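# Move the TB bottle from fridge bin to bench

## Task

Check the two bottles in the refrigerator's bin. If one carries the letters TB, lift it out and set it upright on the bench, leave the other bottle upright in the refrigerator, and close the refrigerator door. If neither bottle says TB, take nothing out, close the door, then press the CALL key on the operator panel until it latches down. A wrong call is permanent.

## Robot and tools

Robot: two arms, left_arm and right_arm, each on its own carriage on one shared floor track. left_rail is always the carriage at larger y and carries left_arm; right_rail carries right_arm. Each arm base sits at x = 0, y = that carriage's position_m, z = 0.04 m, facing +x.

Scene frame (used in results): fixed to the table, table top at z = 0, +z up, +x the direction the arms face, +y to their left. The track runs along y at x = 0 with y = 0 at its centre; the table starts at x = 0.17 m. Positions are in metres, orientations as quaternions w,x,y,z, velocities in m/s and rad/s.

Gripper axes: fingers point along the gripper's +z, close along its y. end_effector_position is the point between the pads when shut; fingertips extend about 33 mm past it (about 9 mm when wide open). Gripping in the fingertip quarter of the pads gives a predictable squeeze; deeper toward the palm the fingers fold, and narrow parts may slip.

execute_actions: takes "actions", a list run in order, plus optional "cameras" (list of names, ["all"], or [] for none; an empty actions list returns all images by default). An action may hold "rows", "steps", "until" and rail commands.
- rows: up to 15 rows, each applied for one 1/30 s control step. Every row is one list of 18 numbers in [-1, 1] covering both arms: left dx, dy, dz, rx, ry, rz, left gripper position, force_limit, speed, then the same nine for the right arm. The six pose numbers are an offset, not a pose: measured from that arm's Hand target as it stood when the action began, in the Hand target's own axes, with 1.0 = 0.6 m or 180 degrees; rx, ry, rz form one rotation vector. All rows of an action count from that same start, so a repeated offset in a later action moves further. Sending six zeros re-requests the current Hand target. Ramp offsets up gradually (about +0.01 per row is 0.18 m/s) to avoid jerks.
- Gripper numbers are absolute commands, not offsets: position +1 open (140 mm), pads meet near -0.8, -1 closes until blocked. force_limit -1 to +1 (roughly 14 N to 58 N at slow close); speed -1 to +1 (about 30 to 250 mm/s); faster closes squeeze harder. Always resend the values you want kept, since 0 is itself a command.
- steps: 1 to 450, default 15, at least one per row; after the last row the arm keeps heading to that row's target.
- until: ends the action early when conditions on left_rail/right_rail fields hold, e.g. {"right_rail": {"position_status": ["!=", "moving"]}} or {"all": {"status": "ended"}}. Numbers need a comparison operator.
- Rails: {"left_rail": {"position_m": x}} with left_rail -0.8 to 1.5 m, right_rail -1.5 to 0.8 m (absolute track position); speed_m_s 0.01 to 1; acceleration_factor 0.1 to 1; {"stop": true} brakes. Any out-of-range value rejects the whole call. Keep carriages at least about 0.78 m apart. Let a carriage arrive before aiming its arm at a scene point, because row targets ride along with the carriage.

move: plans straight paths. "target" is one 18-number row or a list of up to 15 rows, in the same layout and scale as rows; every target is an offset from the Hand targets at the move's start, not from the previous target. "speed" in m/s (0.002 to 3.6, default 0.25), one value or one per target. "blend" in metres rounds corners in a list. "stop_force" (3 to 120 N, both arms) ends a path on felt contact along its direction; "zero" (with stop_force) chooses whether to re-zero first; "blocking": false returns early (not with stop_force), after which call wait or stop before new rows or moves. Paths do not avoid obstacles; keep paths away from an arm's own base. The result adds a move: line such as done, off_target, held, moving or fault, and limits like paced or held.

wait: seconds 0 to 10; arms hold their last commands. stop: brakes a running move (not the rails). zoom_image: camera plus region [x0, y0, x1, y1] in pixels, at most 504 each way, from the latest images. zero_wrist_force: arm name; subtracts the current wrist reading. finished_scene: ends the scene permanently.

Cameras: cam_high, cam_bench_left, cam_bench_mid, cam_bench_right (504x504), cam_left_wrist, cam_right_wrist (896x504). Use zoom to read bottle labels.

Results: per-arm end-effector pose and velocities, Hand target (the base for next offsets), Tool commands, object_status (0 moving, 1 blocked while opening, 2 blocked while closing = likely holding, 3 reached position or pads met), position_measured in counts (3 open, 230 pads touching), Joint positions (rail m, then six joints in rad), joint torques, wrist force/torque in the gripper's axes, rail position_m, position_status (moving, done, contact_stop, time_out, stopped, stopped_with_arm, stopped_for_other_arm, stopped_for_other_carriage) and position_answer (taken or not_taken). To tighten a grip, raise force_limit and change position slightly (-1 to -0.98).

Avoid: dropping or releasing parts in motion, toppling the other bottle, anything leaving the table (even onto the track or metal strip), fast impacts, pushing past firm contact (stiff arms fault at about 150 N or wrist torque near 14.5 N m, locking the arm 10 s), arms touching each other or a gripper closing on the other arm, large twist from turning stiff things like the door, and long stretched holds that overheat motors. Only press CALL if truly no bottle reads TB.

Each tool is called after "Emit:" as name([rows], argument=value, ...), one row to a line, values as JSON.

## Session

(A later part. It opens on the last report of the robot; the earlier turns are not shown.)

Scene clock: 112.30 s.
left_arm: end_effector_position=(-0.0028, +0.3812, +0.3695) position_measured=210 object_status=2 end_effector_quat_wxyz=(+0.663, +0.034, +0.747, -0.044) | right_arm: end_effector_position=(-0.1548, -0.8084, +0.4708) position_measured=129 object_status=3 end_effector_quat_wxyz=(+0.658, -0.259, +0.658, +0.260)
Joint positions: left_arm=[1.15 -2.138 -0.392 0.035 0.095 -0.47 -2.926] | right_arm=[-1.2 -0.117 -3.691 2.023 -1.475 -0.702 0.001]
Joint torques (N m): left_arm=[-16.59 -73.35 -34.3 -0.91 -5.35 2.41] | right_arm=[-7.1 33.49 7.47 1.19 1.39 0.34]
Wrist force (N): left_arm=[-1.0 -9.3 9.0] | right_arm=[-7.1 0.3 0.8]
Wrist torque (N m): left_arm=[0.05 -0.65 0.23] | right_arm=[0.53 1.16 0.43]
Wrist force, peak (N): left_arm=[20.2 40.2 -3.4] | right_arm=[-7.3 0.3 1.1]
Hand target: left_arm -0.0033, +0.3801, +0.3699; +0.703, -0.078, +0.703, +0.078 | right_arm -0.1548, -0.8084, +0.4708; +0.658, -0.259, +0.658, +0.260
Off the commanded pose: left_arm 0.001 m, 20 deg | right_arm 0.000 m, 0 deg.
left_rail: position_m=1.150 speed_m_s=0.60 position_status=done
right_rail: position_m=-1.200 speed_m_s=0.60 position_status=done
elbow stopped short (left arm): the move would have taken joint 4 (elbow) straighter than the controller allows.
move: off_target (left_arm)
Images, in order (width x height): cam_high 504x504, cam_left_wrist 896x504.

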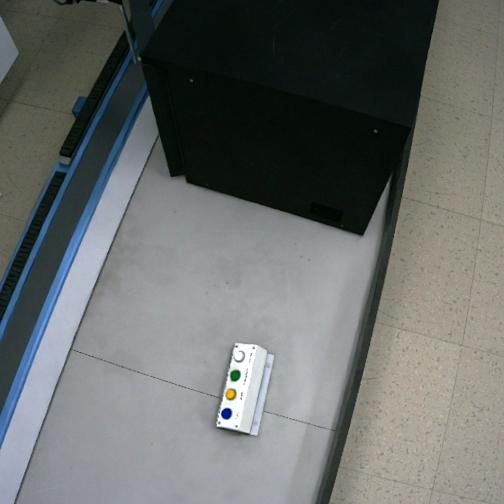

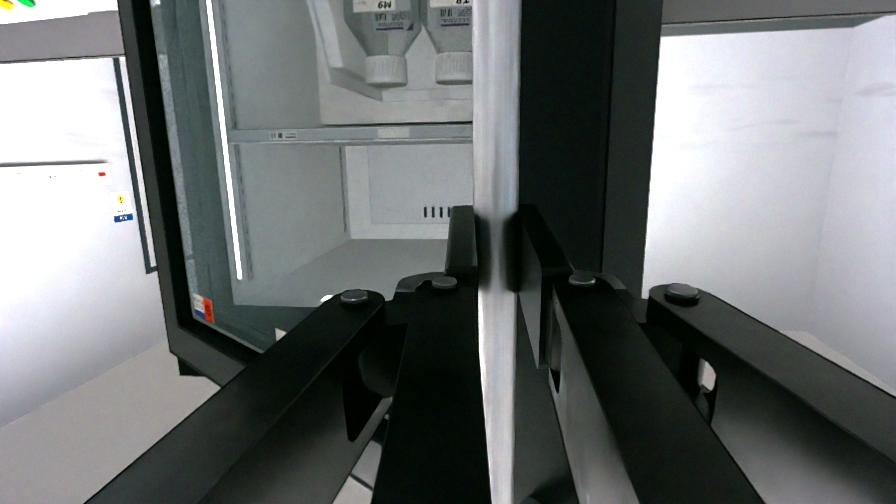

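Emit:
execute_actions([
  {"rows":[[0,0,0,0,0,0,0.2,0,-0.5,0,0,0,0,0,0,0,1,1]],"steps":50},
])

Emit:
move([
  [0,0.05,-0.167,0.04,0,0,0.2,0,-0.5,0,0,0,0,0,0,0,1,1],
  [0,0.3,-0.2,0.1,0,0,0.2,0,-0.5,0,0,0,0,0,0,0,1,1],
], cameras=["cam_left_wrist","cam_high"])

Scene clock: 128.93 s.
left_arm: end_effector_position=(-0.0028, +0.3811, +0.3695) position_measured=104 object_status=3 end_effector_quat_wxyz=(+0.662, +0.034, +0.747, -0.043) | right_arm: end_effector_position=(-0.1548, -0.8084, +0.4708) position_measured=129 object_status=3 end_effector_quat_wxyz=(+0.658, -0.259, +0.658, +0.260)
Joint positions: left_arm=[1.15 -2.138 -0.393 0.035 0.092 -0.47 -2.924] | right_arm=[-1.2 -0.117 -3.691 2.023 -1.475 -0.702 0.001]
Joint torques (N m): left_arm=[14.55 -71.66 -23.48 -1.18 2.42 2.51] | right_arm=[-6.23 34.74 8.11 0.99 1 0.15]
Wrist force (N): left_arm=[-0.2 0.5 -0.4] | right_arm=[-7.0 0.2 0.6]
Wrist torque (N m): left_arm=[0.02 -0.42 -0.19] | right_arm=[0.51 1.13 0.43]
Wrist force, peak (N): left_arm=[-1.4 -9.8 9.4] | right_arm=[-7.3 0.3 0.8]
Hand target: left_arm -0.0033, +0.3801, +0.3699; +0.703, -0.078, +0.703, +0.078 | right_arm -0.1548, -0.8084, +0.4708; +0.658, -0.259, +0.658, +0.260
Off the commanded pose: left_arm 0.001 m, 20 deg | right_arm 0.000 m, 0 deg.
left_rail: position_m=1.150 speed_m_s=0.60 position_status=done
right_rail: position_m=-1.200 speed_m_s=0.60 position_status=done
elbow stopped short (left arm): the move would have taken joint 4 (elbow) straighter than the controller allows.

Scene clock: 131.67 s.
left_arm: end_effector_position=(-0.1600, +0.5292, +0.3701) position_measured=104 object_status=3 end_effector_quat_wxyz=(+0.706, +0.033, +0.707, -0.032) | right_arm: end_effector_position=(-0.1548, -0.8084, +0.4708) position_measured=129 object_status=3 end_effector_quat_wxyz=(+0.658, -0.259, +0.658, +0.260)
Joint positions: left_arm=[1.15 -2.419 -0.591 0.512 0.078 -0.756 -3.141] | right_arm=[-1.2 -0.117 -3.691 2.023 -1.475 -0.702 0.001]
Joint torques (N m): left_arm=[-11.02 -68.2 -6.28 -0.36 1.96 2.52] | right_arm=[-6.08 34.67 8.38 1.01 0.97 0.04]
Wrist force (N): left_arm=[-0.4 0.4 -0.1] | right_arm=[-7.0 0.4 0.7]
Wrist torque (N m): left_arm=[0.00 -0.41 -0.04] | right_arm=[0.55 1.13 0.43]
Wrist force, peak (N): left_arm=[-0.6 -2.9 -0.3] | right_arm=[-7.3 0.2 0.7]
Hand target: left_arm -0.1600, +0.5293, +0.3700; +0.706, +0.033, +0.707, -0.033 | right_arm -0.1548, -0.8084, +0.4708; +0.658, -0.259, +0.658, +0.260
Off the commanded pose: left_arm 0.000 m, 0 deg | right_arm 0.000 m, 0 deg.
left_rail: position_m=1.150 speed_m_s=0.60 position_status=done
right_rail: position_m=-1.200 speed_m_s=0.60 position_status=done
elbow stopped short (left arm): the move would have taken joint 4 (elbow) straighter than the controller allows.
move: done
Images, in order (width x height): cam_high 504x504, cam_left_wrist 896x504.

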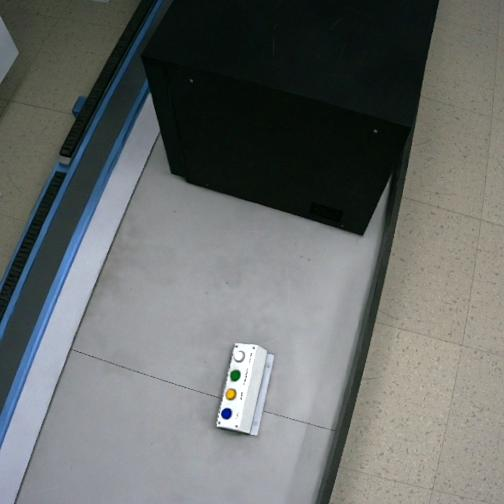

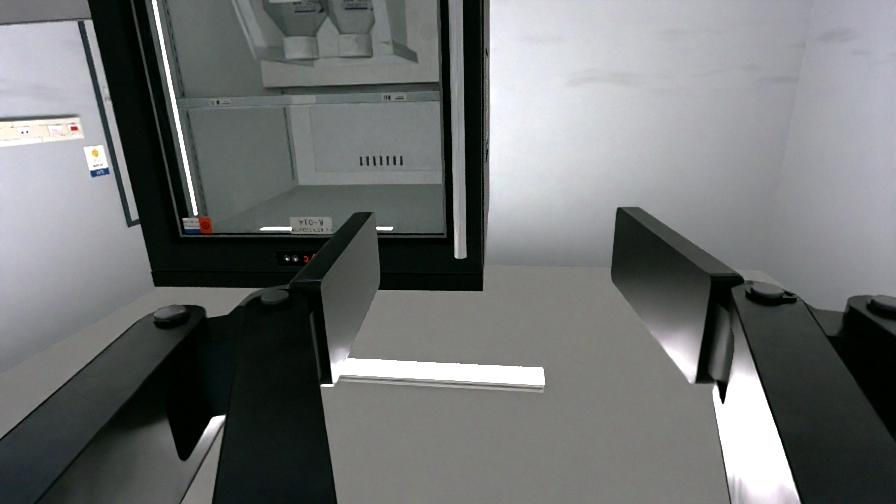

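Emit:
move(target=[0,0,0,0,0,0,0.2,0,-0.5,0.167,0.082,0.70,0.239,0,0,0.2,0,0], speed=0.3)

Emit:
execute_actions([
  {"left_rail":{"position_m":1.4},"steps":100,"until":{"left_rail":{"position_status":["!=","moving"]}}},
], cameras=["cam_bench_right"])

Scene clock: 154.67 s.
left_arm: end_effector_position=(-0.1600, +0.5293, +0.3700) position_measured=104 object_status=3 end_effector_quat_wxyz=(+0.706, +0.033, +0.707, -0.033) | right_arm: end_effector_position=(-0.1056, -0.7551, +0.4529) position_measured=104 object_status=3 end_effector_quat_wxyz=(+0.675, -0.215, +0.672, +0.216)
Joint positions: left_arm=[1.15 -2.419 -0.591 0.513 0.077 -0.756 -3.141] | right_arm=[-1.2 -0.331 -3.732 1.977 -1.396 -0.621 0.006]
Joint torques (N m): left_arm=[-10.32 -67.43 -5.43 -0.4 1.95 2.56] | right_arm=[5.63 45.78 11.67 -4.84 -2.12 1.61]
Wrist force (N): left_arm=[-0.3 0.6 -0.2] | right_arm=[-7.0 0.2 0.8]
Wrist torque (N m): left_arm=[0.06 -0.42 -0.04] | right_arm=[0.51 1.14 0.45]
Wrist force, peak (N): left_arm=[-0.6 0.8 -0.4] | right_arm=[-5.6 6.0 7.5]
Hand target: left_arm -0.1600, +0.5293, +0.3700; +0.706, +0.033, +0.707, -0.033 | right_arm -0.1057, -0.7552, +0.4529; +0.675, -0.215, +0.672, +0.216 (not the last commanded pose)
Off the commanded pose: left_arm 0.000 m, 0 deg | right_arm 0.360 m, 35 deg.
left_rail: position_m=1.150 speed_m_s=0.60 position_status=done
right_rail: position_m=-1.200 speed_m_s=0.60 position_status=done
move: held (right_arm; a check stopped the path); limits=held
pose unreachable (right arm): on one or more control steps of this call, first in action 0 (counted from 0), this arm could not follow its commanded pose, so it was not sent that pose on those steps. It may still have moved: this result reports where it is.
cause: moving toward the commanded pose would bring a part of the arm (just beyond joint 3 (shoulder lift)) too close to the robot's own body.

Scene clock: 156.07 s.
left_arm: end_effector_position=(-0.1600, +0.7793, +0.3701) position_measured=104 object_status=3 end_effector_quat_wxyz=(+0.706, +0.033, +0.707, -0.033) | right_arm: end_effector_position=(-0.1057, -0.7552, +0.4529) position_measured=104 object_status=3 end_effector_quat_wxyz=(+0.675, -0.215, +0.672, +0.216)
Joint positions: left_arm=[1.4 -2.419 -0.591 0.513 0.077 -0.756 -3.141] | right_arm=[-1.2 -0.331 -3.732 1.977 -1.396 -0.621 0.006]
Joint torques (N m): left_arm=[4.75 -59.93 -10.86 1.23 1.87 2.48] | right_arm=[6.51 46.25 11.89 -4.83 -2.23 1.68]
Wrist force (N): left_arm=[-0.2 0.3 0.0] | right_arm=[-6.9 0.0 0.7]
Wrist torque (N m): left_arm=[0.00 -0.44 -0.03] | right_arm=[0.47 1.12 0.44]
Wrist force, peak (N): left_arm=[-0.5 1.8 -0.4] | right_arm=[-7.2 0.2 0.9]
Hand target: left_arm -0.1600, +0.7793, +0.3700; +0.706, +0.033, +0.707, -0.033 | right_arm -0.1057, -0.7552, +0.4529; +0.675, -0.215, +0.672, +0.216 (not the last commanded pose)
Tool commands: left_gripper/position=+0.2 left_gripper/force_limit=+0.0 left_gripper/speed=-0.5 right_gripper/position=+0.2 right_gripper/force_limit=+0.0 right_gripper/speed=+0.0
Off the commanded pose: left_arm 0.000 m, 0 deg | right_arm 0.360 m, 35 deg.
left_rail: position_m=1.400 speed_m_s=0.60 position_status=done
right_rail: position_m=-1.200 speed_m_s=0.60 position_status=done
Images, in order (width x height): cam_bench_right 504x504.

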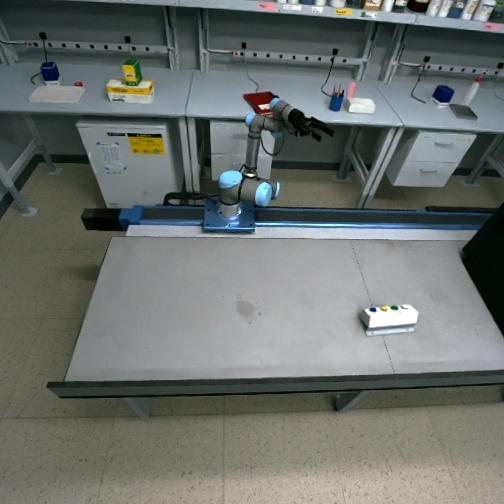

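Emit:
move(target=[0,0,0,0,0,0,0.2,0,-0.5,-0.245,-0.553,0.273,0,0.25,0,0.2,0,0], speed=0.3)

Scene clock: 162.63 s.
left_arm: end_effector_position=(-0.1600, +0.7793, +0.3700) position_measured=104 object_status=3 end_effector_quat_wxyz=(+0.706, +0.033, +0.707, -0.033) | right_arm: end_effector_position=(+0.2191, -0.9320, +0.6008) position_measured=104 object_status=3 end_effector_quat_wxyz=(+0.377, -0.284, +0.871, +0.135)
Joint positions: left_arm=[1.4 -2.419 -0.591 0.513 0.077 -0.756 -3.141] | right_arm=[-1.2 -0.391 -2.505 1.595 -1.154 -0.881 -0.841]
Joint torques (N m): left_arm=[13.65 -50.31 -31.49 3.36 1.81 2.38] | right_arm=[-10.27 11.69 -25.92 0.37 4.36 -2.61]
Wrist force (N): left_arm=[-0.2 0.4 0.0] | right_arm=[-4.3 0.3 -0.8]
Wrist torque (N m): left_arm=[0.02 -0.44 -0.03] | right_arm=[0.21 0.63 0.44]
Wrist force, peak (N): left_arm=[-0.5 0.9 -0.1] | right_arm=[-7.4 0.1 0.8]
Hand target: left_arm -0.1600, +0.7793, +0.3700; +0.706, +0.033, +0.707, -0.033 | right_arm +0.2196, -0.9307, +0.6008; +0.367, -0.281, +0.879, +0.117
Off the commanded pose: left_arm 0.000 m, 0 deg | right_arm 0.001 m, 3 deg.
left_rail: position_m=1.400 speed_m_s=0.60 position_status=done
right_rail: position_m=-1.200 speed_m_s=0.60 position_status=done
move: off_target (right_arm)

Emit:
move(target=[0,0,0,0,0,0,0.2,0,-0.5,0.071,-0.54,0.047,0.0775,0.243,0.186,0.2,0,0], speed=0.3)

Scene clock: 172.87 s.
left_arm: end_effector_position=(-0.1600, +0.7793, +0.3700) position_measured=104 object_status=3 end_effector_quat_wxyz=(+0.706, +0.033, +0.707, -0.033) | right_arm: end_effector_position=(+0.3995, -1.2004, +0.5508) position_measured=104 object_status=3 end_effector_quat_wxyz=(+0.001, -0.001, +1.000, +0.000) end_effector_velocity=(+0.000, +0.000, -0.001) end_effector_angular_velocity=(+0.001, +0.006, +0.001)
Joint positions: left_arm=[1.4 -2.419 -0.591 0.513 0.077 -0.756 -3.141] | right_arm=[-1.2 -0.342 -1.658 1.012 -0.927 -1.57 -0.344]
Joint velocities: left_arm=[within noise] | right_arm=[0 0 0.004 -0.003 0.005 -0.001 -0.001]
Joint torques (N m): left_arm=[14.4 -49.96 -32.95 3.15 1.51 2.32] | right_arm=[6.81 -10.62 -31.65 0.34 -2.43 2.39]
Wrist force (N): left_arm=[-0.4 0.5 -0.1] | right_arm=[-0.7 0.2 0.0]
Wrist torque (N m): left_arm=[0.04 -0.40 -0.04] | right_arm=[0.04 0.14 -0.15]
Wrist force, peak (N): left_arm=[-0.3 0.6 -0.7] | right_arm=[-4.4 0.5 -0.9]
Hand target: left_arm -0.1600, +0.7793, +0.3700; +0.706, +0.033, +0.707, -0.033 | right_arm +0.3995, -1.2004, +0.5508; +0.001, -0.001, +1.000, +0.000
Off the commanded pose: left_arm 0.000 m, 0 deg | right_arm 0.000 m, 0 deg.
left_rail: position_m=1.400 speed_m_s=0.60 position_status=done
right_rail: position_m=-1.200 speed_m_s=0.60 position_status=done
shoulder posture changed (right arm): the wrist came as close to joint 2's axis as it can, and the arm is now in the other of its two shoulder postures.
move: done

Emit:
move([
  [0,0,0,0,0,0,0.2,0,-0.5,0,0.75,0.167,0,-0.25,0,0.2,0,0],
  [0,0,0,0,0,0,0.2,0,-0.5,0.467,0.967,0.3,0,-0.5,0,0.2,0,0],
], speed=0.4, blend=0.08)

Emit:
execute_actions([
  {"right_rail":{"position_m":-0.2},"steps":150,"until":{"right_rail":{"position_status":["!=","moving"]}}},
], cameras=["cam_right_wrist"])

Scene clock: 179.80 s.
left_arm: end_effector_position=(-0.1600, +0.7793, +0.3700) position_measured=104 object_status=3 end_effector_quat_wxyz=(+0.706, +0.033, +0.707, -0.033) | right_arm: end_effector_position=(+0.2254, -0.6730, +0.4029) position_measured=104 object_status=3 end_effector_quat_wxyz=(+0.568, -0.017, +0.822, +0.022)
Joint positions: left_arm=[1.4 -2.419 -0.591 0.513 0.077 -0.756 -3.141] | right_arm=[-1.2 1.436 -1.457 1.869 -2.455 -2.734 1.081]
Joint torques (N m): left_arm=[14.7 -50.64 -31.67 2.99 1 2.51] | right_arm=[-9.15 -35.27 -16.72 -7.31 1.21 -2.49]
Wrist force (N): left_arm=[-0.3 0.2 -0.2] | right_arm=[-5.6 0.0 -0.2]
Wrist torque (N m): left_arm=[-0.03 -0.41 -0.04] | right_arm=[0.27 0.89 0.60]
Wrist force, peak (N): left_arm=[-0.5 0.9 -0.1] | right_arm=[-11.4 -1.8 -0.2]
Hand target: left_arm -0.1600, +0.7793, +0.3700; +0.706, +0.033, +0.707, -0.033 | right_arm +0.2255, -0.6731, +0.4028; +0.568, -0.017, +0.822, +0.022 (not the last commanded pose)
Off the commanded pose: left_arm 0.000 m, 0 deg | right_arm 0.123 m, 21 deg.
left_rail: position_m=1.400 speed_m_s=0.60 position_status=done
right_rail: position_m=-1.200 speed_m_s=0.60 position_status=done
move: held (right_arm; a check stopped the path); path passed 1 of 2 targets; limits=held
pose unreachable (right arm): on one or more control steps of this call, first in action 0 (counted from 0), this arm could not follow its commanded pose, so it was not sent that pose on those steps. It may still have moved: this result reports where it is.
cause: moving toward the commanded pose would bring two parts of the arm too close to each other (its gripper and another part of the arm, with joints 5 (wrist 1) to 7 (wrist 3) between them, 19 mm apart when it was first held).

Scene clock: 182.53 s.
left_arm: end_effector_position=(-0.1600, +0.7793, +0.3700) position_measured=104 object_status=3 end_effector_quat_wxyz=(+0.706, +0.033, +0.707, -0.033) | right_arm: end_effector_position=(+0.2255, +0.3269, +0.4028) position_measured=104 object_status=3 end_effector_quat_wxyz=(+0.568, -0.017, +0.822, +0.022)
Joint positions: left_arm=[1.4 -2.419 -0.591 0.513 0.077 -0.756 -3.141] | right_arm=[-0.2 1.435 -1.457 1.869 -2.455 -2.734 1.081]
Joint torques (N m): left_arm=[14.17 -51.22 -30.91 3.07 1.1 2.37] | right_arm=[-1.6 -34.53 -20.78 -5.79 0.98 -2.11]
Wrist force (N): left_arm=[-0.3 0.5 -0.2] | right_arm=[-5.6 -0.2 -0.4]
Wrist torque (N m): left_arm=[0.04 -0.43 -0.04] | right_arm=[0.23 0.88 0.60]
Wrist force, peak (N): left_arm=[-0.6 0.7 -0.5] | right_arm=[-6.1 -1.9 -0.5]
Hand target: left_arm -0.1600, +0.7793, +0.3700; +0.706, +0.033, +0.707, -0.033 | right_arm +0.2255, +0.3269, +0.4028; +0.568, -0.017, +0.822, +0.022 (not the last commanded pose)
Tool commands: left_gripper/position=+0.2 left_gripper/force_limit=+0.0 left_gripper/speed=-0.5 right_gripper/position=+0.2 right_gripper/force_limit=+0.0 right_gripper/speed=+0.0
Off the commanded pose: left_arm 0.000 m, 0 deg | right_arm 0.123 m, 21 deg.
left_rail: position_m=1.400 speed_m_s=0.60 position_status=done
right_rail: position_m=-0.200 speed_m_s=0.60 position_status=done
Images, in order (width x height): cam_right_wrist 896x504.

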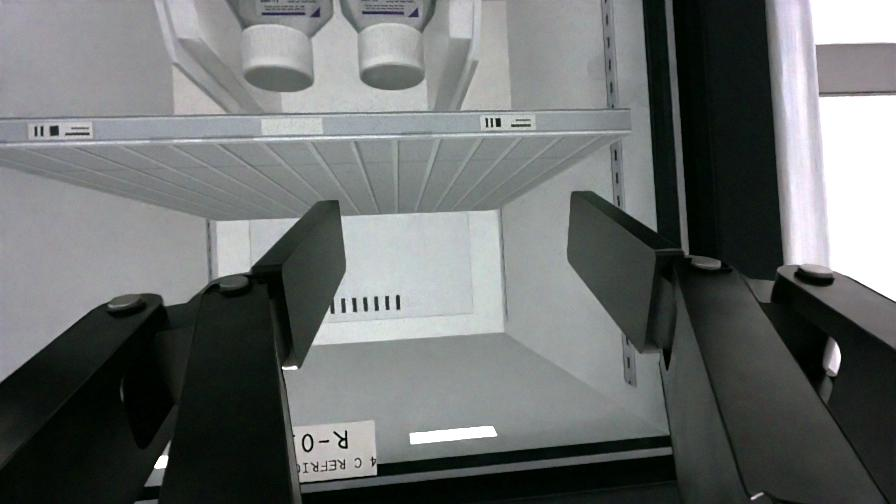

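Emit:
move([
  [0,0,0,0,0,0,0.2,0,-0.5,0.0,0.12,-0.1,0,0,0,0.2,0,0],
  [0,0,0,0,0,0,0.2,0,-0.5,0.09,0.233,-0.087,0,-0.114,0,0.2,0,0],
], speed=0.2, blend=0.02, cameras=["cam_right_wrist"])

Scene clock: 188.03 s.
left_arm: end_effector_position=(-0.1600, +0.7793, +0.3700) position_measured=104 object_status=3 end_effector_quat_wxyz=(+0.706, +0.033, +0.707, -0.033) | right_arm: end_effector_position=(+0.1608, +0.4136, +0.4097) position_measured=104 object_status=3 end_effector_quat_wxyz=(+0.609, -0.019, +0.792, +0.026)
Joint positions: left_arm=[1.4 -2.419 -0.591 0.513 0.077 -0.756 -3.141] | right_arm=[-0.2 1.581 -1.259 1.621 -2.147 -2.877 1.368]
Joint torques (N m): left_arm=[14.54 -51.09 -33.2 2.96 0.94 2.2] | right_arm=[-9.31 -43.38 -15.57 0.73 1.15 -1.76]
Wrist force (N): left_arm=[-0.6 0.5 -0.3] | right_arm=[-6.1 0.1 0.7]
Wrist torque (N m): left_arm=[0.04 -0.36 -0.03] | right_arm=[0.34 1.00 0.39]
Wrist force, peak (N): left_arm=[-0.5 0.8 -0.6] | right_arm=[-8.7 -0.5 0.3]
Hand target: left_arm -0.1600, +0.7793, +0.3700; +0.706, +0.033, +0.707, -0.033 | right_arm +0.1608, +0.4135, +0.4097; +0.609, -0.019, +0.792, +0.026 (not the last commanded pose)
Off the commanded pose: left_arm 0.000 m, 0 deg | right_arm 0.063 m, 15 deg.
left_rail: position_m=1.400 speed_m_s=0.60 position_status=done
right_rail: position_m=-0.200 speed_m_s=0.60 position_status=done
move: held (right_arm; a check stopped the path); path passed 1 of 2 targets; limits=held
pose unreachable (right arm): on one or more control steps of this call, first in action 0 (counted from 0), this arm could not follow its commanded pose, so it was not sent that pose on those steps. It may still have moved: this result reports where it is.
cause: moving toward the commanded pose would bring two parts of the arm too close to each other (its gripper and another part of the arm, with joints 5 (wrist 1) to 7 (wrist 3) between them, 5 mm apart when it was first held).
Images, in order (width x height): cam_right_wrist 896x504.

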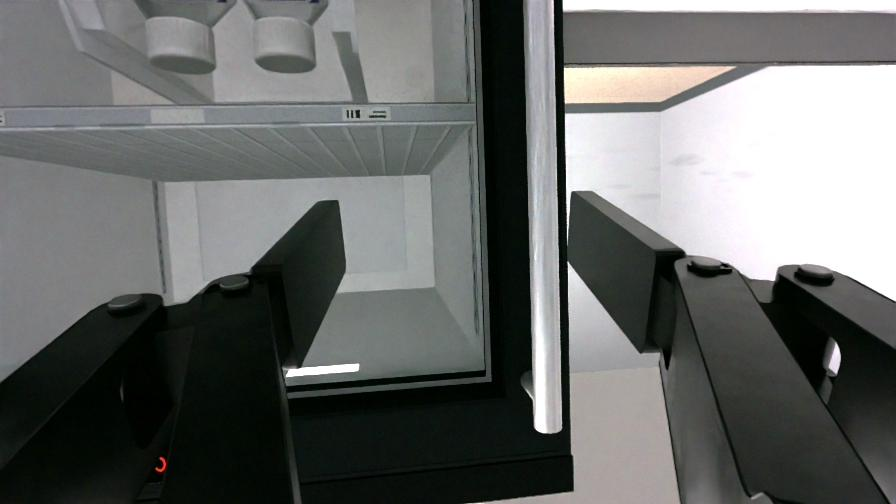

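Emit:
move(target=[0,0,0,0,0,0,0.2,0,-0.5,0.056,0.007,0.03,-0.15,-0.082,-0.04,0.2,0,0], speed=0.2, cameras=["cam_right_wrist"])

Scene clock: 198.73 s.
left_arm: end_effector_position=(-0.1600, +0.7793, +0.3700) position_measured=104 object_status=3 end_effector_quat_wxyz=(+0.706, +0.033, +0.707, -0.033) | right_arm: end_effector_position=(+0.1693, +0.4189, +0.3727) position_measured=104 object_status=3 end_effector_quat_wxyz=(+0.684, -0.206, +0.678, +0.174)
Joint positions: left_arm=[1.4 -2.419 -0.591 0.513 0.077 -0.756 -3.141] | right_arm=[-0.2 1.49 -1.082 1.967 -4.022 -2.516 -0.041]
Joint torques (N m): left_arm=[13 -50.07 -31.1 3.14 0.65 2.32] | right_arm=[-9.65 -29.44 -7.58 -4.89 2.56 -2.89]
Wrist force (N): left_arm=[-0.7 0.7 -0.3] | right_arm=[-7.1 0.0 1.0]
Wrist torque (N m): left_arm=[0.06 -0.34 -0.03] | right_arm=[0.48 1.18 0.61]
Wrist force, peak (N): left_arm=[-0.4 1.0 -0.2] | right_arm=[-7.2 0.1 0.8]
Hand target: left_arm -0.1600, +0.7793, +0.3700; +0.706, +0.033, +0.707, -0.033 | right_arm +0.1693, +0.4189, +0.3727; +0.684, -0.206, +0.678, +0.174
Off the commanded pose: left_arm 0.000 m, 0 deg | right_arm 0.000 m, 0 deg.
left_rail: position_m=1.400 speed_m_s=0.60 position_status=done
right_rail: position_m=-0.200 speed_m_s=0.60 position_status=done
move: done
Images, in order (width x height): cam_right_wrist 896x504.

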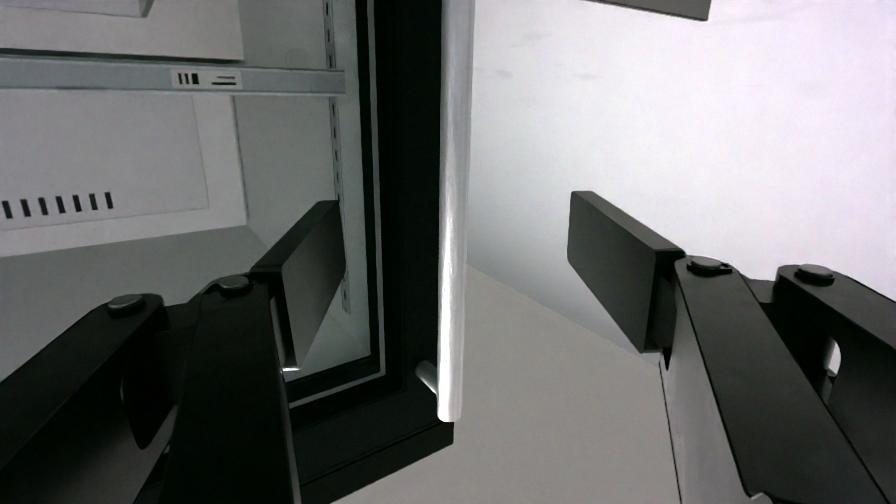

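Emit:
move(target=[0,0,0,0,0,0,0.2,0,-0.5,0,0.001,0.125,0,0,0,0.2,0,0], speed=0.12, stop_force=15)

Emit:
execute_actions([
  {"rows":[[0,0,0,0,0,0,0.2,0,-0.5,0,0,0,0,0,0,-1,-1,-1]],"steps":90},
  {"rows":[[0,0,0,0,0,0,0.2,0,-0.5,0,0,0,0,0,0,-0.98,0,-1]],"steps":30},
], cameras=["cam_right_wrist"])

Scene clock: 204.47 s.
left_arm: end_effector_position=(-0.1600, +0.7793, +0.3700) position_measured=104 object_status=3 end_effector_quat_wxyz=(+0.706, +0.033, +0.707, -0.033) | right_arm: end_effector_position=(+0.2331, +0.4583, +0.3725) position_measured=104 object_status=3 end_effector_quat_wxyz=(+0.684, -0.206, +0.678, +0.174)
Joint positions: left_arm=[1.4 -2.419 -0.591 0.513 0.077 -0.756 -3.141] | right_arm=[-0.2 1.366 -1.03 1.874 -3.981 -2.392 -0.042]
Joint torques (N m): left_arm=[13.46 -50.65 -32.08 3.03 0.42 2.39] | right_arm=[-9.39 -32.19 -25.23 1.37 2.54 -2.34]
Wrist force (N): left_arm=[-0.3 0.3 -0.2] | right_arm=[-6.6 0.0 1.0]
Wrist torque (N m): left_arm=[0.00 -0.42 -0.03] | right_arm=[0.49 1.07 0.63]
Wrist force, peak (N): left_arm=[-0.3 0.7 -0.6] | right_arm=[-7.4 -0.2 0.0]
Hand target: left_arm -0.1600, +0.7793, +0.3700; +0.706, +0.033, +0.707, -0.033 | right_arm +0.2331, +0.4583, +0.3725; +0.684, -0.206, +0.678, +0.174
Off the commanded pose: left_arm 0.000 m, 0 deg | right_arm 0.000 m, 0 deg.
left_rail: position_m=1.400 speed_m_s=0.60 position_status=done
right_rail: position_m=-0.200 speed_m_s=0.60 position_status=done
move: done

Scene clock: 208.67 s.
left_arm: end_effector_position=(-0.1600, +0.7793, +0.3700) position_measured=104 object_status=3 end_effector_quat_wxyz=(+0.706, +0.033, +0.707, -0.033) | right_arm: end_effector_position=(+0.2331, +0.4583, +0.3725) position_measured=209 object_status=2 end_effector_quat_wxyz=(+0.684, -0.206, +0.678, +0.174)
Joint positions: left_arm=[1.4 -2.419 -0.591 0.513 0.077 -0.756 -3.141] | right_arm=[-0.2 1.366 -1.03 1.874 -3.981 -2.392 -0.042]
Joint torques (N m): left_arm=[13.52 -50.9 -31.45 2.92 0.1 2.08] | right_arm=[-7.86 -33.84 -25.02 0.54 -0.44 -2.13]
Wrist force (N): left_arm=[-0.4 0.5 -0.2] | right_arm=[-4.8 -0.7 -1.5]
Wrist torque (N m): left_arm=[0.02 -0.42 -0.03] | right_arm=[0.49 1.05 1.45]
Wrist force, peak (N): left_arm=[-0.6 0.8 -0.5] | right_arm=[-7.0 -0.1 0.8]
Hand target: left_arm -0.1600, +0.7793, +0.3700; +0.706, +0.033, +0.707, -0.033 | right_arm +0.2331, +0.4583, +0.3725; +0.684, -0.206, +0.678, +0.174
Off the commanded pose: left_arm 0.000 m, 0 deg | right_arm 0.000 m, 0 deg.
left_rail: position_m=1.400 speed_m_s=0.60 position_status=done
right_rail: position_m=-0.200 speed_m_s=0.60 position_status=done
Images, in order (width x height): cam_right_wrist 896x504.

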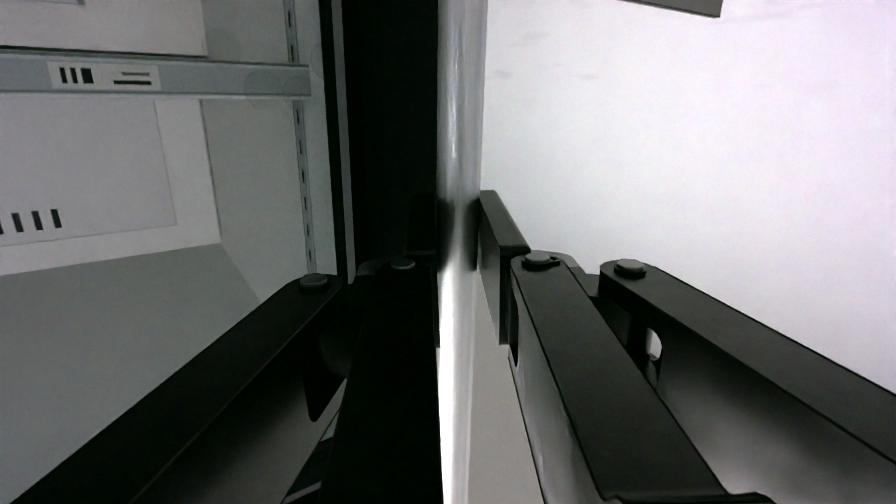

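Emit:
move([
  [0,0,0,0,0,0,0.2,0,-0.5,0,0.058,-0.162,-0.033,0,0,-0.98,0,-1],
  [0,0,0,0,0,0,0.2,0,-0.5,0,0.086,-0.33,-0.067,0,0,-0.98,0,-1],
  [0,0,0,0,0,0,0.2,0,-0.5,0,0.0845,-0.5,-0.1,0,0,-0.98,0,-1],
  [0,0,0,0,0,0,0.2,0,-0.5,0,0.054,-0.669,-0.133,0,0,-0.98,0,-1],
], speed=0.1, blend=0.03, cameras=["cam_right_wrist"])

Scene clock: 227.83 s.
left_arm: end_effector_position=(-0.1600, +0.7793, +0.3700) position_measured=104 object_status=3 end_effector_quat_wxyz=(+0.706, +0.033, +0.707, -0.033) | right_arm: end_effector_position=(+0.0621, +0.4066, +0.3707) position_measured=209 object_status=2 end_effector_quat_wxyz=(+0.663, -0.266, +0.660, +0.233)
Joint positions: left_arm=[1.4 -2.419 -0.591 0.513 0.077 -0.756 -3.141] | right_arm=[-0.2 1.665 -1.138 2.065 -4.049 -2.515 -0.029]
Joint torques (N m): left_arm=[12.08 -50.17 -30.43 3.19 -0.23 2.26] | right_arm=[5.18 -33.74 -23.39 -1.57 -0.4 -0.1]
Wrist force (N): left_arm=[-0.4 0.4 -0.5] | right_arm=[-4.1 -10.7 -1.1]
Wrist torque (N m): left_arm=[0.01 -0.41 -0.03] | right_arm=[0.56 1.13 1.32]
Wrist force, peak (N): left_arm=[-0.3 0.8 -0.6] | right_arm=[19.4 -43.2 -21.6]
Hand target: left_arm -0.1600, +0.7793, +0.3700; +0.706, +0.033, +0.707, -0.033 | right_arm +0.0621, +0.4066, +0.3707; +0.663, -0.266, +0.660, +0.233 (not the last commanded pose)
Tool commands: left_gripper/position=+0.2 left_gripper/force_limit=+0.0 left_gripper/speed=-0.5 right_gripper/position=-0.976471 right_gripper/force_limit=+0.003922 right_gripper/speed=-1.0
Off the commanded pose: left_arm 0.000 m, 0 deg | right_arm 0.229 m, 14 deg.
TORQUE FAULT: the external load on joint 6 (wrist 2) of the right arm reached its load limit, and that arm stopped for 10 seconds. A torque fault puts only its own arm into a fault stop. That arm's remaining commands of this call were not run. Before the stop ended, the hold on joint 6 (wrist 2) of that arm was turned back by 0.5 degrees, the way its load pushed it. That arm's target is now where it stood when the stop ended, not its last command. That arm keeps its grip as last carried out and accepts commands again: back off and push less far. That arm stops again whenever a joint's load reaches its limit.
left_rail: position_m=1.400 speed_m_s=0.60 position_status=done
right_rail: position_m=-0.200 speed_m_s=0.60 position_status=done
move: fault (right_arm); path passed 1 of 4 targets
Images, in order (width x height): cam_right_wrist 896x504.

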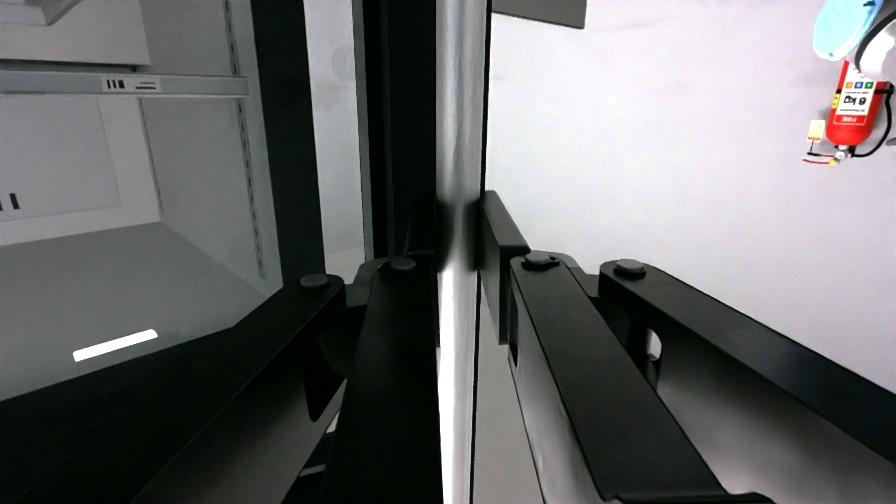

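Emit:
move([
  [0,0,0,0,0,0,0.2,0,-0.5,0,0.03,-0.125,-0.033,0,0,-0.98,0,-1],
  [0,0,0,0,0,0,0.2,0,-0.5,0,0.0425,-0.244,-0.067,0,0,-0.98,0,-1],
  [0,0,0,0,0,0,0.2,0,-0.5,0,0.039,-0.38,-0.1,0,0,-0.98,0,-1],
], speed=0.06, blend=0.03, cameras=["cam_right_wrist"])

Scene clock: 244.33 s.
left_arm: end_effector_position=(-0.1600, +0.7793, +0.3700) position_measured=104 object_status=3 end_effector_quat_wxyz=(+0.706, +0.033, +0.707, -0.033) | right_arm: end_effector_position=(+0.0291, +0.3860, +0.3706) position_measured=209 object_status=2 end_effector_quat_wxyz=(+0.657, -0.280, +0.654, +0.248)
Joint positions: left_arm=[1.4 -2.419 -0.591 0.513 0.077 -0.756 -3.141] | right_arm=[-0.2 1.732 -1.17 2.118 -4.065 -2.537 -0.024]
Joint torques (N m): left_arm=[12.23 -50.29 -31.26 2.89 -0.84 2.09] | right_arm=[6.32 -32.32 -20.66 -1.55 -0.58 -0.39]
Wrist force (N): left_arm=[-0.2 0.3 -0.2] | right_arm=[-3.8 -10.8 -0.6]
Wrist torque (N m): left_arm=[0.00 -0.44 -0.03] | right_arm=[0.59 1.18 1.33]
Wrist force, peak (N): left_arm=[-0.4 1.0 -0.1] | right_arm=[17.3 -43.0 -13.6]
Hand target: left_arm -0.1600, +0.7793, +0.3700; +0.706, +0.033, +0.707, -0.033 | right_arm +0.0291, +0.3860, +0.3706; +0.657, -0.280, +0.654, +0.248 (not the last commanded pose)
Tool commands: left_gripper/position=+0.2 left_gripper/force_limit=+0.0 left_gripper/speed=-0.5 right_gripper/position=-0.976471 right_gripper/force_limit=+0.003922 right_gripper/speed=-1.0
Off the commanded pose: left_arm 0.000 m, 0 deg | right_arm 0.190 m, 15 deg.
TORQUE FAULT: the external load on joint 6 (wrist 2) of the right arm reached its load limit, and that arm stopped for 10 seconds. A torque fault puts only its own arm into a fault stop. That arm's remaining commands of this call were not run. Before the stop ended, the hold on joint 6 (wrist 2) of that arm was turned back by 0.5 degrees, the way its load pushed it. That arm's target is now where it stood when the stop ended, not its last command. That arm keeps its grip as last carried out and accepts commands again: back off and push less far. That arm stops again whenever a joint's load reaches its limit.
left_rail: position_m=1.400 speed_m_s=0.60 position_status=done
right_rail: position_m=-0.200 speed_m_s=0.60 position_status=done
move: fault (right_arm); path passed 0 of 3 targets
Images, in order (width x height): cam_right_wrist 896x504.

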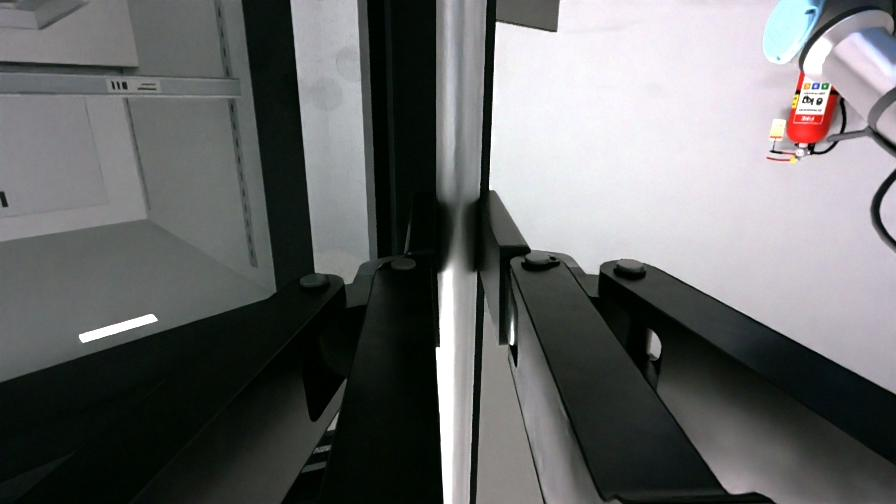

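Emit:
move([
  [0,0,0,0,0,0,0.2,0,-0.5,0,0.01,-0.083,0,0,0,-0.98,0,-1],
  [0,0,0,0,0,0,0.2,0,-0.5,0,0.013,-0.165,0,0,0,-0.98,0,-1],
], speed=0.06, blend=0.03, stop_force=30)

Scene clock: 254.20 s.
left_arm: end_effector_position=(-0.1600, +0.7793, +0.3700) position_measured=104 object_status=3 end_effector_quat_wxyz=(+0.706, +0.033, +0.707, -0.033) | right_arm: end_effector_position=(-0.0382, +0.3315, +0.3715) position_measured=209 object_status=2 end_effector_quat_wxyz=(+0.657, -0.281, +0.654, +0.248)
Joint positions: left_arm=[1.4 -2.419 -0.591 0.513 0.077 -0.756 -3.141] | right_arm=[-0.2 1.933 -1.187 2.144 -4.063 -2.739 -0.012]
Joint torques (N m): left_arm=[10.71 -49.44 -31.8 3.15 -1.22 1.96] | right_arm=[-1.89 -31.46 -33.93 -5.2 9.22 -4.07]
Wrist force (N): left_arm=[-0.2 0.7 -0.2] | right_arm=[19.1 -16.4 2.2]
Wrist torque (N m): left_arm=[0.08 -0.44 -0.03] | right_arm=[0.63 1.01 1.44]
Wrist force, peak (N): left_arm=[-0.7 0.9 -0.4] | right_arm=[23.7 -19.8 -2.4]
Hand target: left_arm -0.1600, +0.7793, +0.3700; +0.706, +0.033, +0.707, -0.033 | right_arm -0.0382, +0.3315, +0.3715; +0.657, -0.281, +0.654, +0.248 (not the last commanded pose)
Off the commanded pose: left_arm 0.000 m, 0 deg | right_arm 0.013 m, 0 deg.
left_rail: position_m=1.400 speed_m_s=0.60 position_status=done
right_rail: position_m=-0.200 speed_m_s=0.60 position_status=done
move: held (right_arm; a check stopped the path); path passed 1 of 2 targets; blend cut to 0.0246 m at target 1; limits=held
pose unreachable (right arm): on one or more control steps of this call, first in action 0 (counted from 0), this arm could not follow its commanded pose, so it was not sent that pose on those steps. It may still have moved: this result reports where it is.
cause: moving toward the commanded pose would bring two parts of the arm too close to each other (its gripper and another part of the arm, with joints 5 (wrist 1) to 7 (wrist 3) between them, 4 mm apart when it was first held).

Emit:
execute_actions([
  {"rows":[[0,0,0,0,0,0,0.2,0,-0.5,0,0.0174,-0.0002,-0.0034,0,0,-0.98,0,-1]],"steps":7},
  {"right_rail":{"position_m":-0.35,"speed_m_s":0.06},"rows":[[0,0,0,0,0,0,0.2,0,-0.5,0,0.0174,-0.0002,-0.0034,0,0,-0.98,0,-1]],"steps":7},
  {"rows":[[0,0,0,0,0,0,0.2,0,-0.5,0,0.0174,-0.0002,-0.0034,0,0,-0.98,0,-1]],"steps":7},
  {"rows":[[0,0,0,0,0,0,0.2,0,-0.5,0,0.0174,-0.0002,-0.0034,0,0,-0.98,0,-1]],"steps":7},
  {"rows":[[0,0,0,0,0,0,0.2,0,-0.5,0,0.0174,-0.0002,-0.0034,0,0,-0.98,0,-1]],"steps":7},
  {"rows":[[0,0,0,0,0,0,0.2,0,-0.5,0,0.0174,-0.0002,-0.0034,0,0,-0.98,0,-1]],"steps":7},
  {"rows":[[0,0,0,0,0,0,0.2,0,-0.5,0,0.0174,-0.0002,-0.0034,0,0,-0.98,0,-1]],"steps":7},
  {"rows":[[0,0,0,0,0,0,0.2,0,-0.5,0,0.0174,-0.0002,-0.0034,0,0,-0.98,0,-1]],"steps":7},
  {"rows":[[0,0,0,0,0,0,0.2,0,-0.5,0,0.0174,-0.0002,-0.0034,0,0,-0.98,0,-1]],"steps":7},
  {"rows":[[0,0,0,0,0,0,0.2,0,-0.5,0,0.0174,-0.0002,-0.0034,0,0,-0.98,0,-1]],"steps":30},
])

Scene clock: 276.70 s.
left_arm: end_effector_position=(-0.1600, +0.7793, +0.3700) position_measured=104 object_status=3 end_effector_quat_wxyz=(+0.706, +0.033, +0.707, -0.033) | right_arm: end_effector_position=(-0.0384, +0.3312, +0.3710) position_measured=209 object_status=2 end_effector_quat_wxyz=(+0.658, -0.278, +0.655, +0.245)
Joint positions: left_arm=[1.4 -2.419 -0.591 0.513 0.077 -0.756 -3.141] | right_arm=[-0.201 1.936 -1.182 2.136 -4.059 -2.749 -0.012]
Joint torques (N m): left_arm=[11.04 -49.87 -32.16 3.19 -1.52 2.01] | right_arm=[9.88 -33.81 -26.61 -1.35 -0.18 -0.14]
Wrist force (N): left_arm=[-0.2 0.6 0.0] | right_arm=[5.0 -12.9 2.0]
Wrist torque (N m): left_arm=[0.05 -0.46 -0.04] | right_arm=[0.50 1.16 1.53]
Wrist force, peak (N): left_arm=[-0.8 0.9 -0.1] | right_arm=[37.1 -59.6 3.6]
Hand target: left_arm -0.1600, +0.7793, +0.3700; +0.706, +0.033, +0.707, -0.033 | right_arm -0.0384, +0.3312, +0.3710; +0.658, -0.278, +0.655, +0.245 (not the last commanded pose)
Tool commands: left_gripper/position=+0.2 left_gripper/force_limit=+0.0 left_gripper/speed=-0.5 right_gripper/position=-0.976471 right_gripper/force_limit=+0.003922 right_gripper/speed=-1.0
Off the commanded pose: left_arm 0.000 m, 0 deg.
TORQUE FAULT: the external load on joint 6 (wrist 2) of the right arm reached its load limit, and that arm stopped for 10 seconds. A torque fault puts only its own arm into a fault stop. That arm's remaining commands of this call were not run. Before the stop ended, the hold on joint 6 (wrist 2) of that arm was turned back by 0.6 degrees, the way its load pushed it. That arm's target is now where it stood when the stop ended, not its last command. That arm keeps its grip as last carried out and accepts commands again: back off and push less far. That arm stops again whenever a joint's load reaches its limit.
left_rail: position_m=1.400 speed_m_s=0.60 position_status=done
right_rail: position_m=-0.201 speed_m_s=0.06 position_status=stopped_with_arm position_answer=taken

Emit:
move(target=[0.2,0.051,0.548,0.47,0,0,-0.85,0,-0.5,0,0,0,0,0,0,-0.98,0,-1], speed=0.3)

Emit:
execute_actions([
  {"left_rail":{"position_m":1.1,"speed_m_s":0.3},"steps":100,"until":{"left_rail":{"position_status":["!=","moving"]}}},
], cameras=["cam_left_wrist","cam_right_wrist","cam_high"])

Scene clock: 289.03 s.
left_arm: end_effector_position=(+0.1701, +0.7795, +0.2499) position_measured=232 object_status=3 end_effector_quat_wxyz=(+0.500, +0.499, +0.501, -0.500) | right_arm: end_effector_position=(-0.0384, +0.3312, +0.3710) position_measured=209 object_status=2 end_effector_quat_wxyz=(+0.658, -0.278, +0.655, +0.245)
Joint positions: left_arm=[1.4 -1.457 -1.459 2.237 -0.778 1.682 -3.142] | right_arm=[-0.201 1.936 -1.182 2.136 -4.059 -2.749 -0.012]
Joint torques (N m): left_arm=[14.94 -15.15 -30.84 -4.92 2.29 -2.57] | right_arm=[11.49 -30.85 -15.14 -1.01 -0.05 -0.16]
Wrist force (N): left_arm=[-0.1 0.3 -0.6] | right_arm=[5.2 -13.0 1.8]
Wrist torque (N m): left_arm=[-0.03 -0.43 -0.19] | right_arm=[0.49 1.11 1.53]
Wrist force, peak (N): left_arm=[-0.9 2.5 -0.6] | right_arm=[5.2 -13.1 2.0]
Hand target: left_arm +0.1701, +0.7795, +0.2499; +0.500, +0.499, +0.501, -0.500 | right_arm -0.0384, +0.3312, +0.3710; +0.658, -0.278, +0.655, +0.245
Off the commanded pose: left_arm 0.000 m, 0 deg | right_arm 0.000 m, 0 deg.
left_rail: position_m=1.400 speed_m_s=0.60 position_status=done
right_rail: position_m=-0.201 speed_m_s=0.06 position_status=stopped_with_arm position_answer=taken
move: done

Scene clock: 290.70 s.
left_arm: end_effector_position=(+0.1701, +0.4794, +0.2499) position_measured=232 object_status=3 end_effector_quat_wxyz=(+0.500, +0.499, +0.501, -0.500) | right_arm: end_effector_position=(-0.0384, +0.3312, +0.3710) position_measured=209 object_status=2 end_effector_quat_wxyz=(+0.658, -0.278, +0.655, +0.245)
Joint positions: left_arm=[1.1 -1.457 -1.459 2.237 -0.778 1.683 -3.142] | right_arm=[-0.201 1.936 -1.182 2.136 -4.059 -2.749 -0.012]
Joint torques (N m): left_arm=[10.53 -23.85 -19.63 -2.87 0.94 -2.52] | right_arm=[11.84 -32.13 -14.38 -0.81 -0.06 -0.25]
Wrist force (N): left_arm=[0.3 0.6 -0.2] | right_arm=[5.1 -12.8 2.0]
Wrist torque (N m): left_arm=[0.05 -0.50 -0.19] | right_arm=[0.52 1.13 1.53]
Wrist force, peak (N): left_arm=[0.2 0.8 -2.8] | right_arm=[5.1 -13.1 2.0]
Hand target: left_arm +0.1701, +0.4795, +0.2499; +0.500, +0.499, +0.501, -0.500 | right_arm -0.0384, +0.3312, +0.3710; +0.658, -0.278, +0.655, +0.245
Tool commands: left_gripper/position=-0.85 left_gripper/force_limit=+0.0 left_gripper/speed=-0.5 right_gripper/position=-0.98 right_gripper/force_limit=+0.0 right_gripper/speed=-1.0
Off the commanded pose: left_arm 0.000 m, 0 deg | right_arm 0.000 m, 0 deg.
left_rail: position_m=1.100 speed_m_s=0.30 position_status=done
right_rail: position_m=-0.201 speed_m_s=0.06 position_status=stopped_with_arm position_answer=taken
Images, in order (width x height): cam_high 504x504, cam_left_wrist 896x504, cam_right_wrist 896x504.

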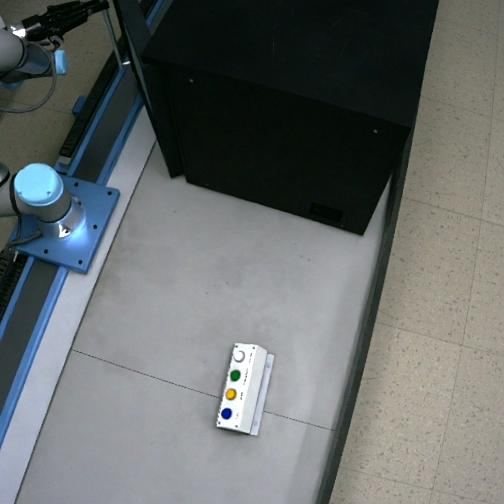

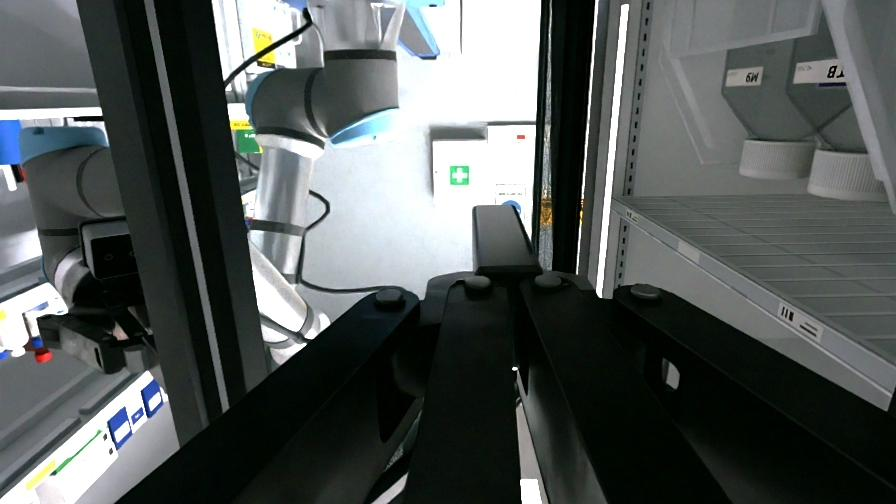

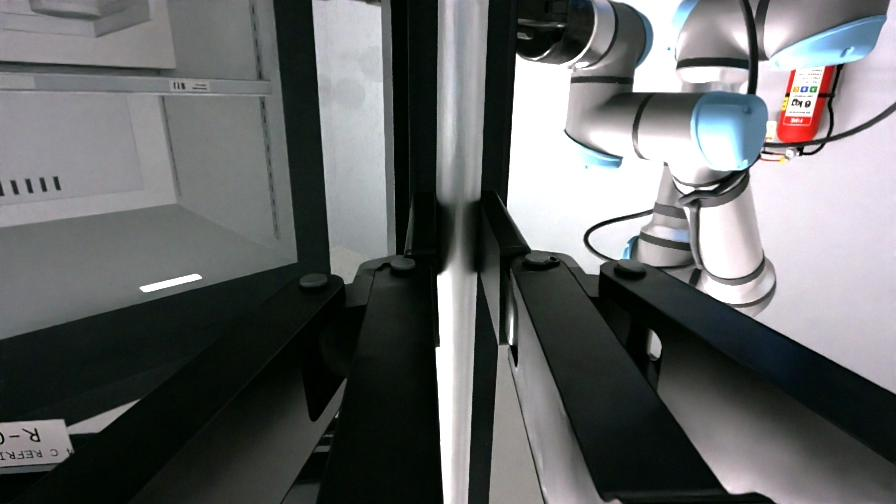

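Emit:
execute_actions([
  {"left_rail":{"position_m":0.93,"speed_m_s":0.15},"steps":100,"until":{"left_rail":{"position_status":["!=","moving"]}}},
])

Emit:
move(target=[0,-0.2,0,0,0,0,-0.85,0,-0.5,0,0,0,0,0,0,-0.98,0,-1], speed=0.06, stop_force=8, cameras=["cam_left_wrist"])

Scene clock: 297.07 s.
left_arm: end_effector_position=(+0.1701, +0.3095, +0.2499) position_measured=232 object_status=3 end_effector_quat_wxyz=(+0.500, +0.499, +0.501, -0.500) | right_arm: end_effector_position=(-0.0384, +0.3312, +0.3710) position_measured=209 object_status=2 end_effector_quat_wxyz=(+0.658, -0.278, +0.655, +0.245)
Joint positions: left_arm=[0.93 -1.457 -1.459 2.237 -0.778 1.683 -3.142] | right_arm=[-0.201 1.936 -1.182 2.136 -4.059 -2.749 -0.012]
Joint torques (N m): left_arm=[6.6 -15.58 -21.84 -1.15 -1.44 -2.45] | right_arm=[12.28 -31.87 -14.31 -0.82 -0.1 -0.14]
Wrist force (N): left_arm=[0.3 0.5 -0.8] | right_arm=[5.2 -12.9 1.9]
Wrist torque (N m): left_arm=[0.03 -0.49 -0.19] | right_arm=[0.49 1.12 1.53]
Wrist force, peak (N): left_arm=[0.4 0.7 -1.7] | right_arm=[5.1 -13.2 1.9]
Hand target: left_arm +0.1701, +0.3095, +0.2499; +0.500, +0.499, +0.501, -0.500 | right_arm -0.0384, +0.3312, +0.3710; +0.658, -0.278, +0.655, +0.245
Tool commands: left_gripper/position=-0.85 left_gripper/force_limit=+0.0 left_gripper/speed=-0.5 right_gripper/position=-0.98 right_gripper/force_limit=+0.0 right_gripper/speed=-1.0
Off the commanded pose: left_arm 0.000 m, 0 deg | right_arm 0.000 m, 0 deg.
left_rail: position_m=0.930 speed_m_s=0.15 position_status=done
right_rail: position_m=-0.201 speed_m_s=0.06 position_status=stopped_with_arm position_answer=taken

Scene clock: 299.43 s.
left_arm: end_effector_position=(+0.1122, +0.3095, +0.2499) position_measured=232 object_status=3 end_effector_quat_wxyz=(+0.500, +0.500, +0.500, -0.500) | right_arm: end_effector_position=(-0.0384, +0.3312, +0.3710) position_measured=209 object_status=2 end_effector_quat_wxyz=(+0.658, -0.278, +0.655, +0.245)
Joint positions: left_arm=[0.93 -1.64 -1.516 2.301 -0.785 1.5 -3.142] | right_arm=[-0.201 1.936 -1.182 2.136 -4.059 -2.749 -0.012]
Joint torques (N m): left_arm=[11.43 -12.62 -33.18 -0.94 3.47 -2.17] | right_arm=[-5 -31.57 -15.11 -0.92 1.37 -0.22]
Wrist force (N): left_arm=[0.5 2.2 -4.9] | right_arm=[6.2 -12.8 -1.3]
Wrist torque (N m): left_arm=[-0.14 -0.44 -0.20] | right_arm=[0.57 1.04 1.51]
Wrist force, peak (N): left_arm=[0.7 29.7 4.7] | right_arm=[7.0 -13.0 -14.9]
Hand target: left_arm +0.1122, +0.3095, +0.2499; +0.500, +0.500, +0.500, -0.500 (not the last commanded pose) | right_arm -0.0384, +0.3312, +0.3710; +0.658, -0.278, +0.655, +0.245
Off the commanded pose: left_arm 0.062 m, 0 deg | right_arm 0.000 m, 0 deg.
left_rail: position_m=0.930 speed_m_s=0.15 position_status=done
right_rail: position_m=-0.201 speed_m_s=0.06 position_status=stopped_with_arm position_answer=taken
move: contact (left_arm)
Images, in order (width x height): cam_left_wrist 896x504.

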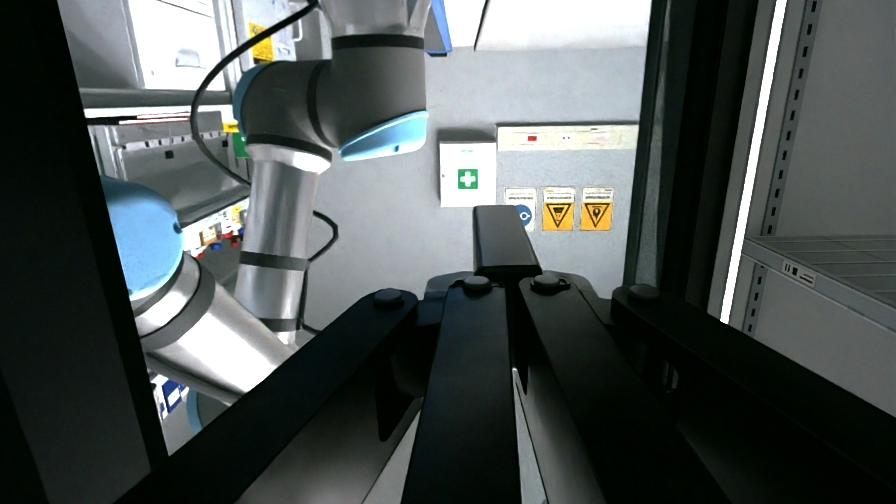

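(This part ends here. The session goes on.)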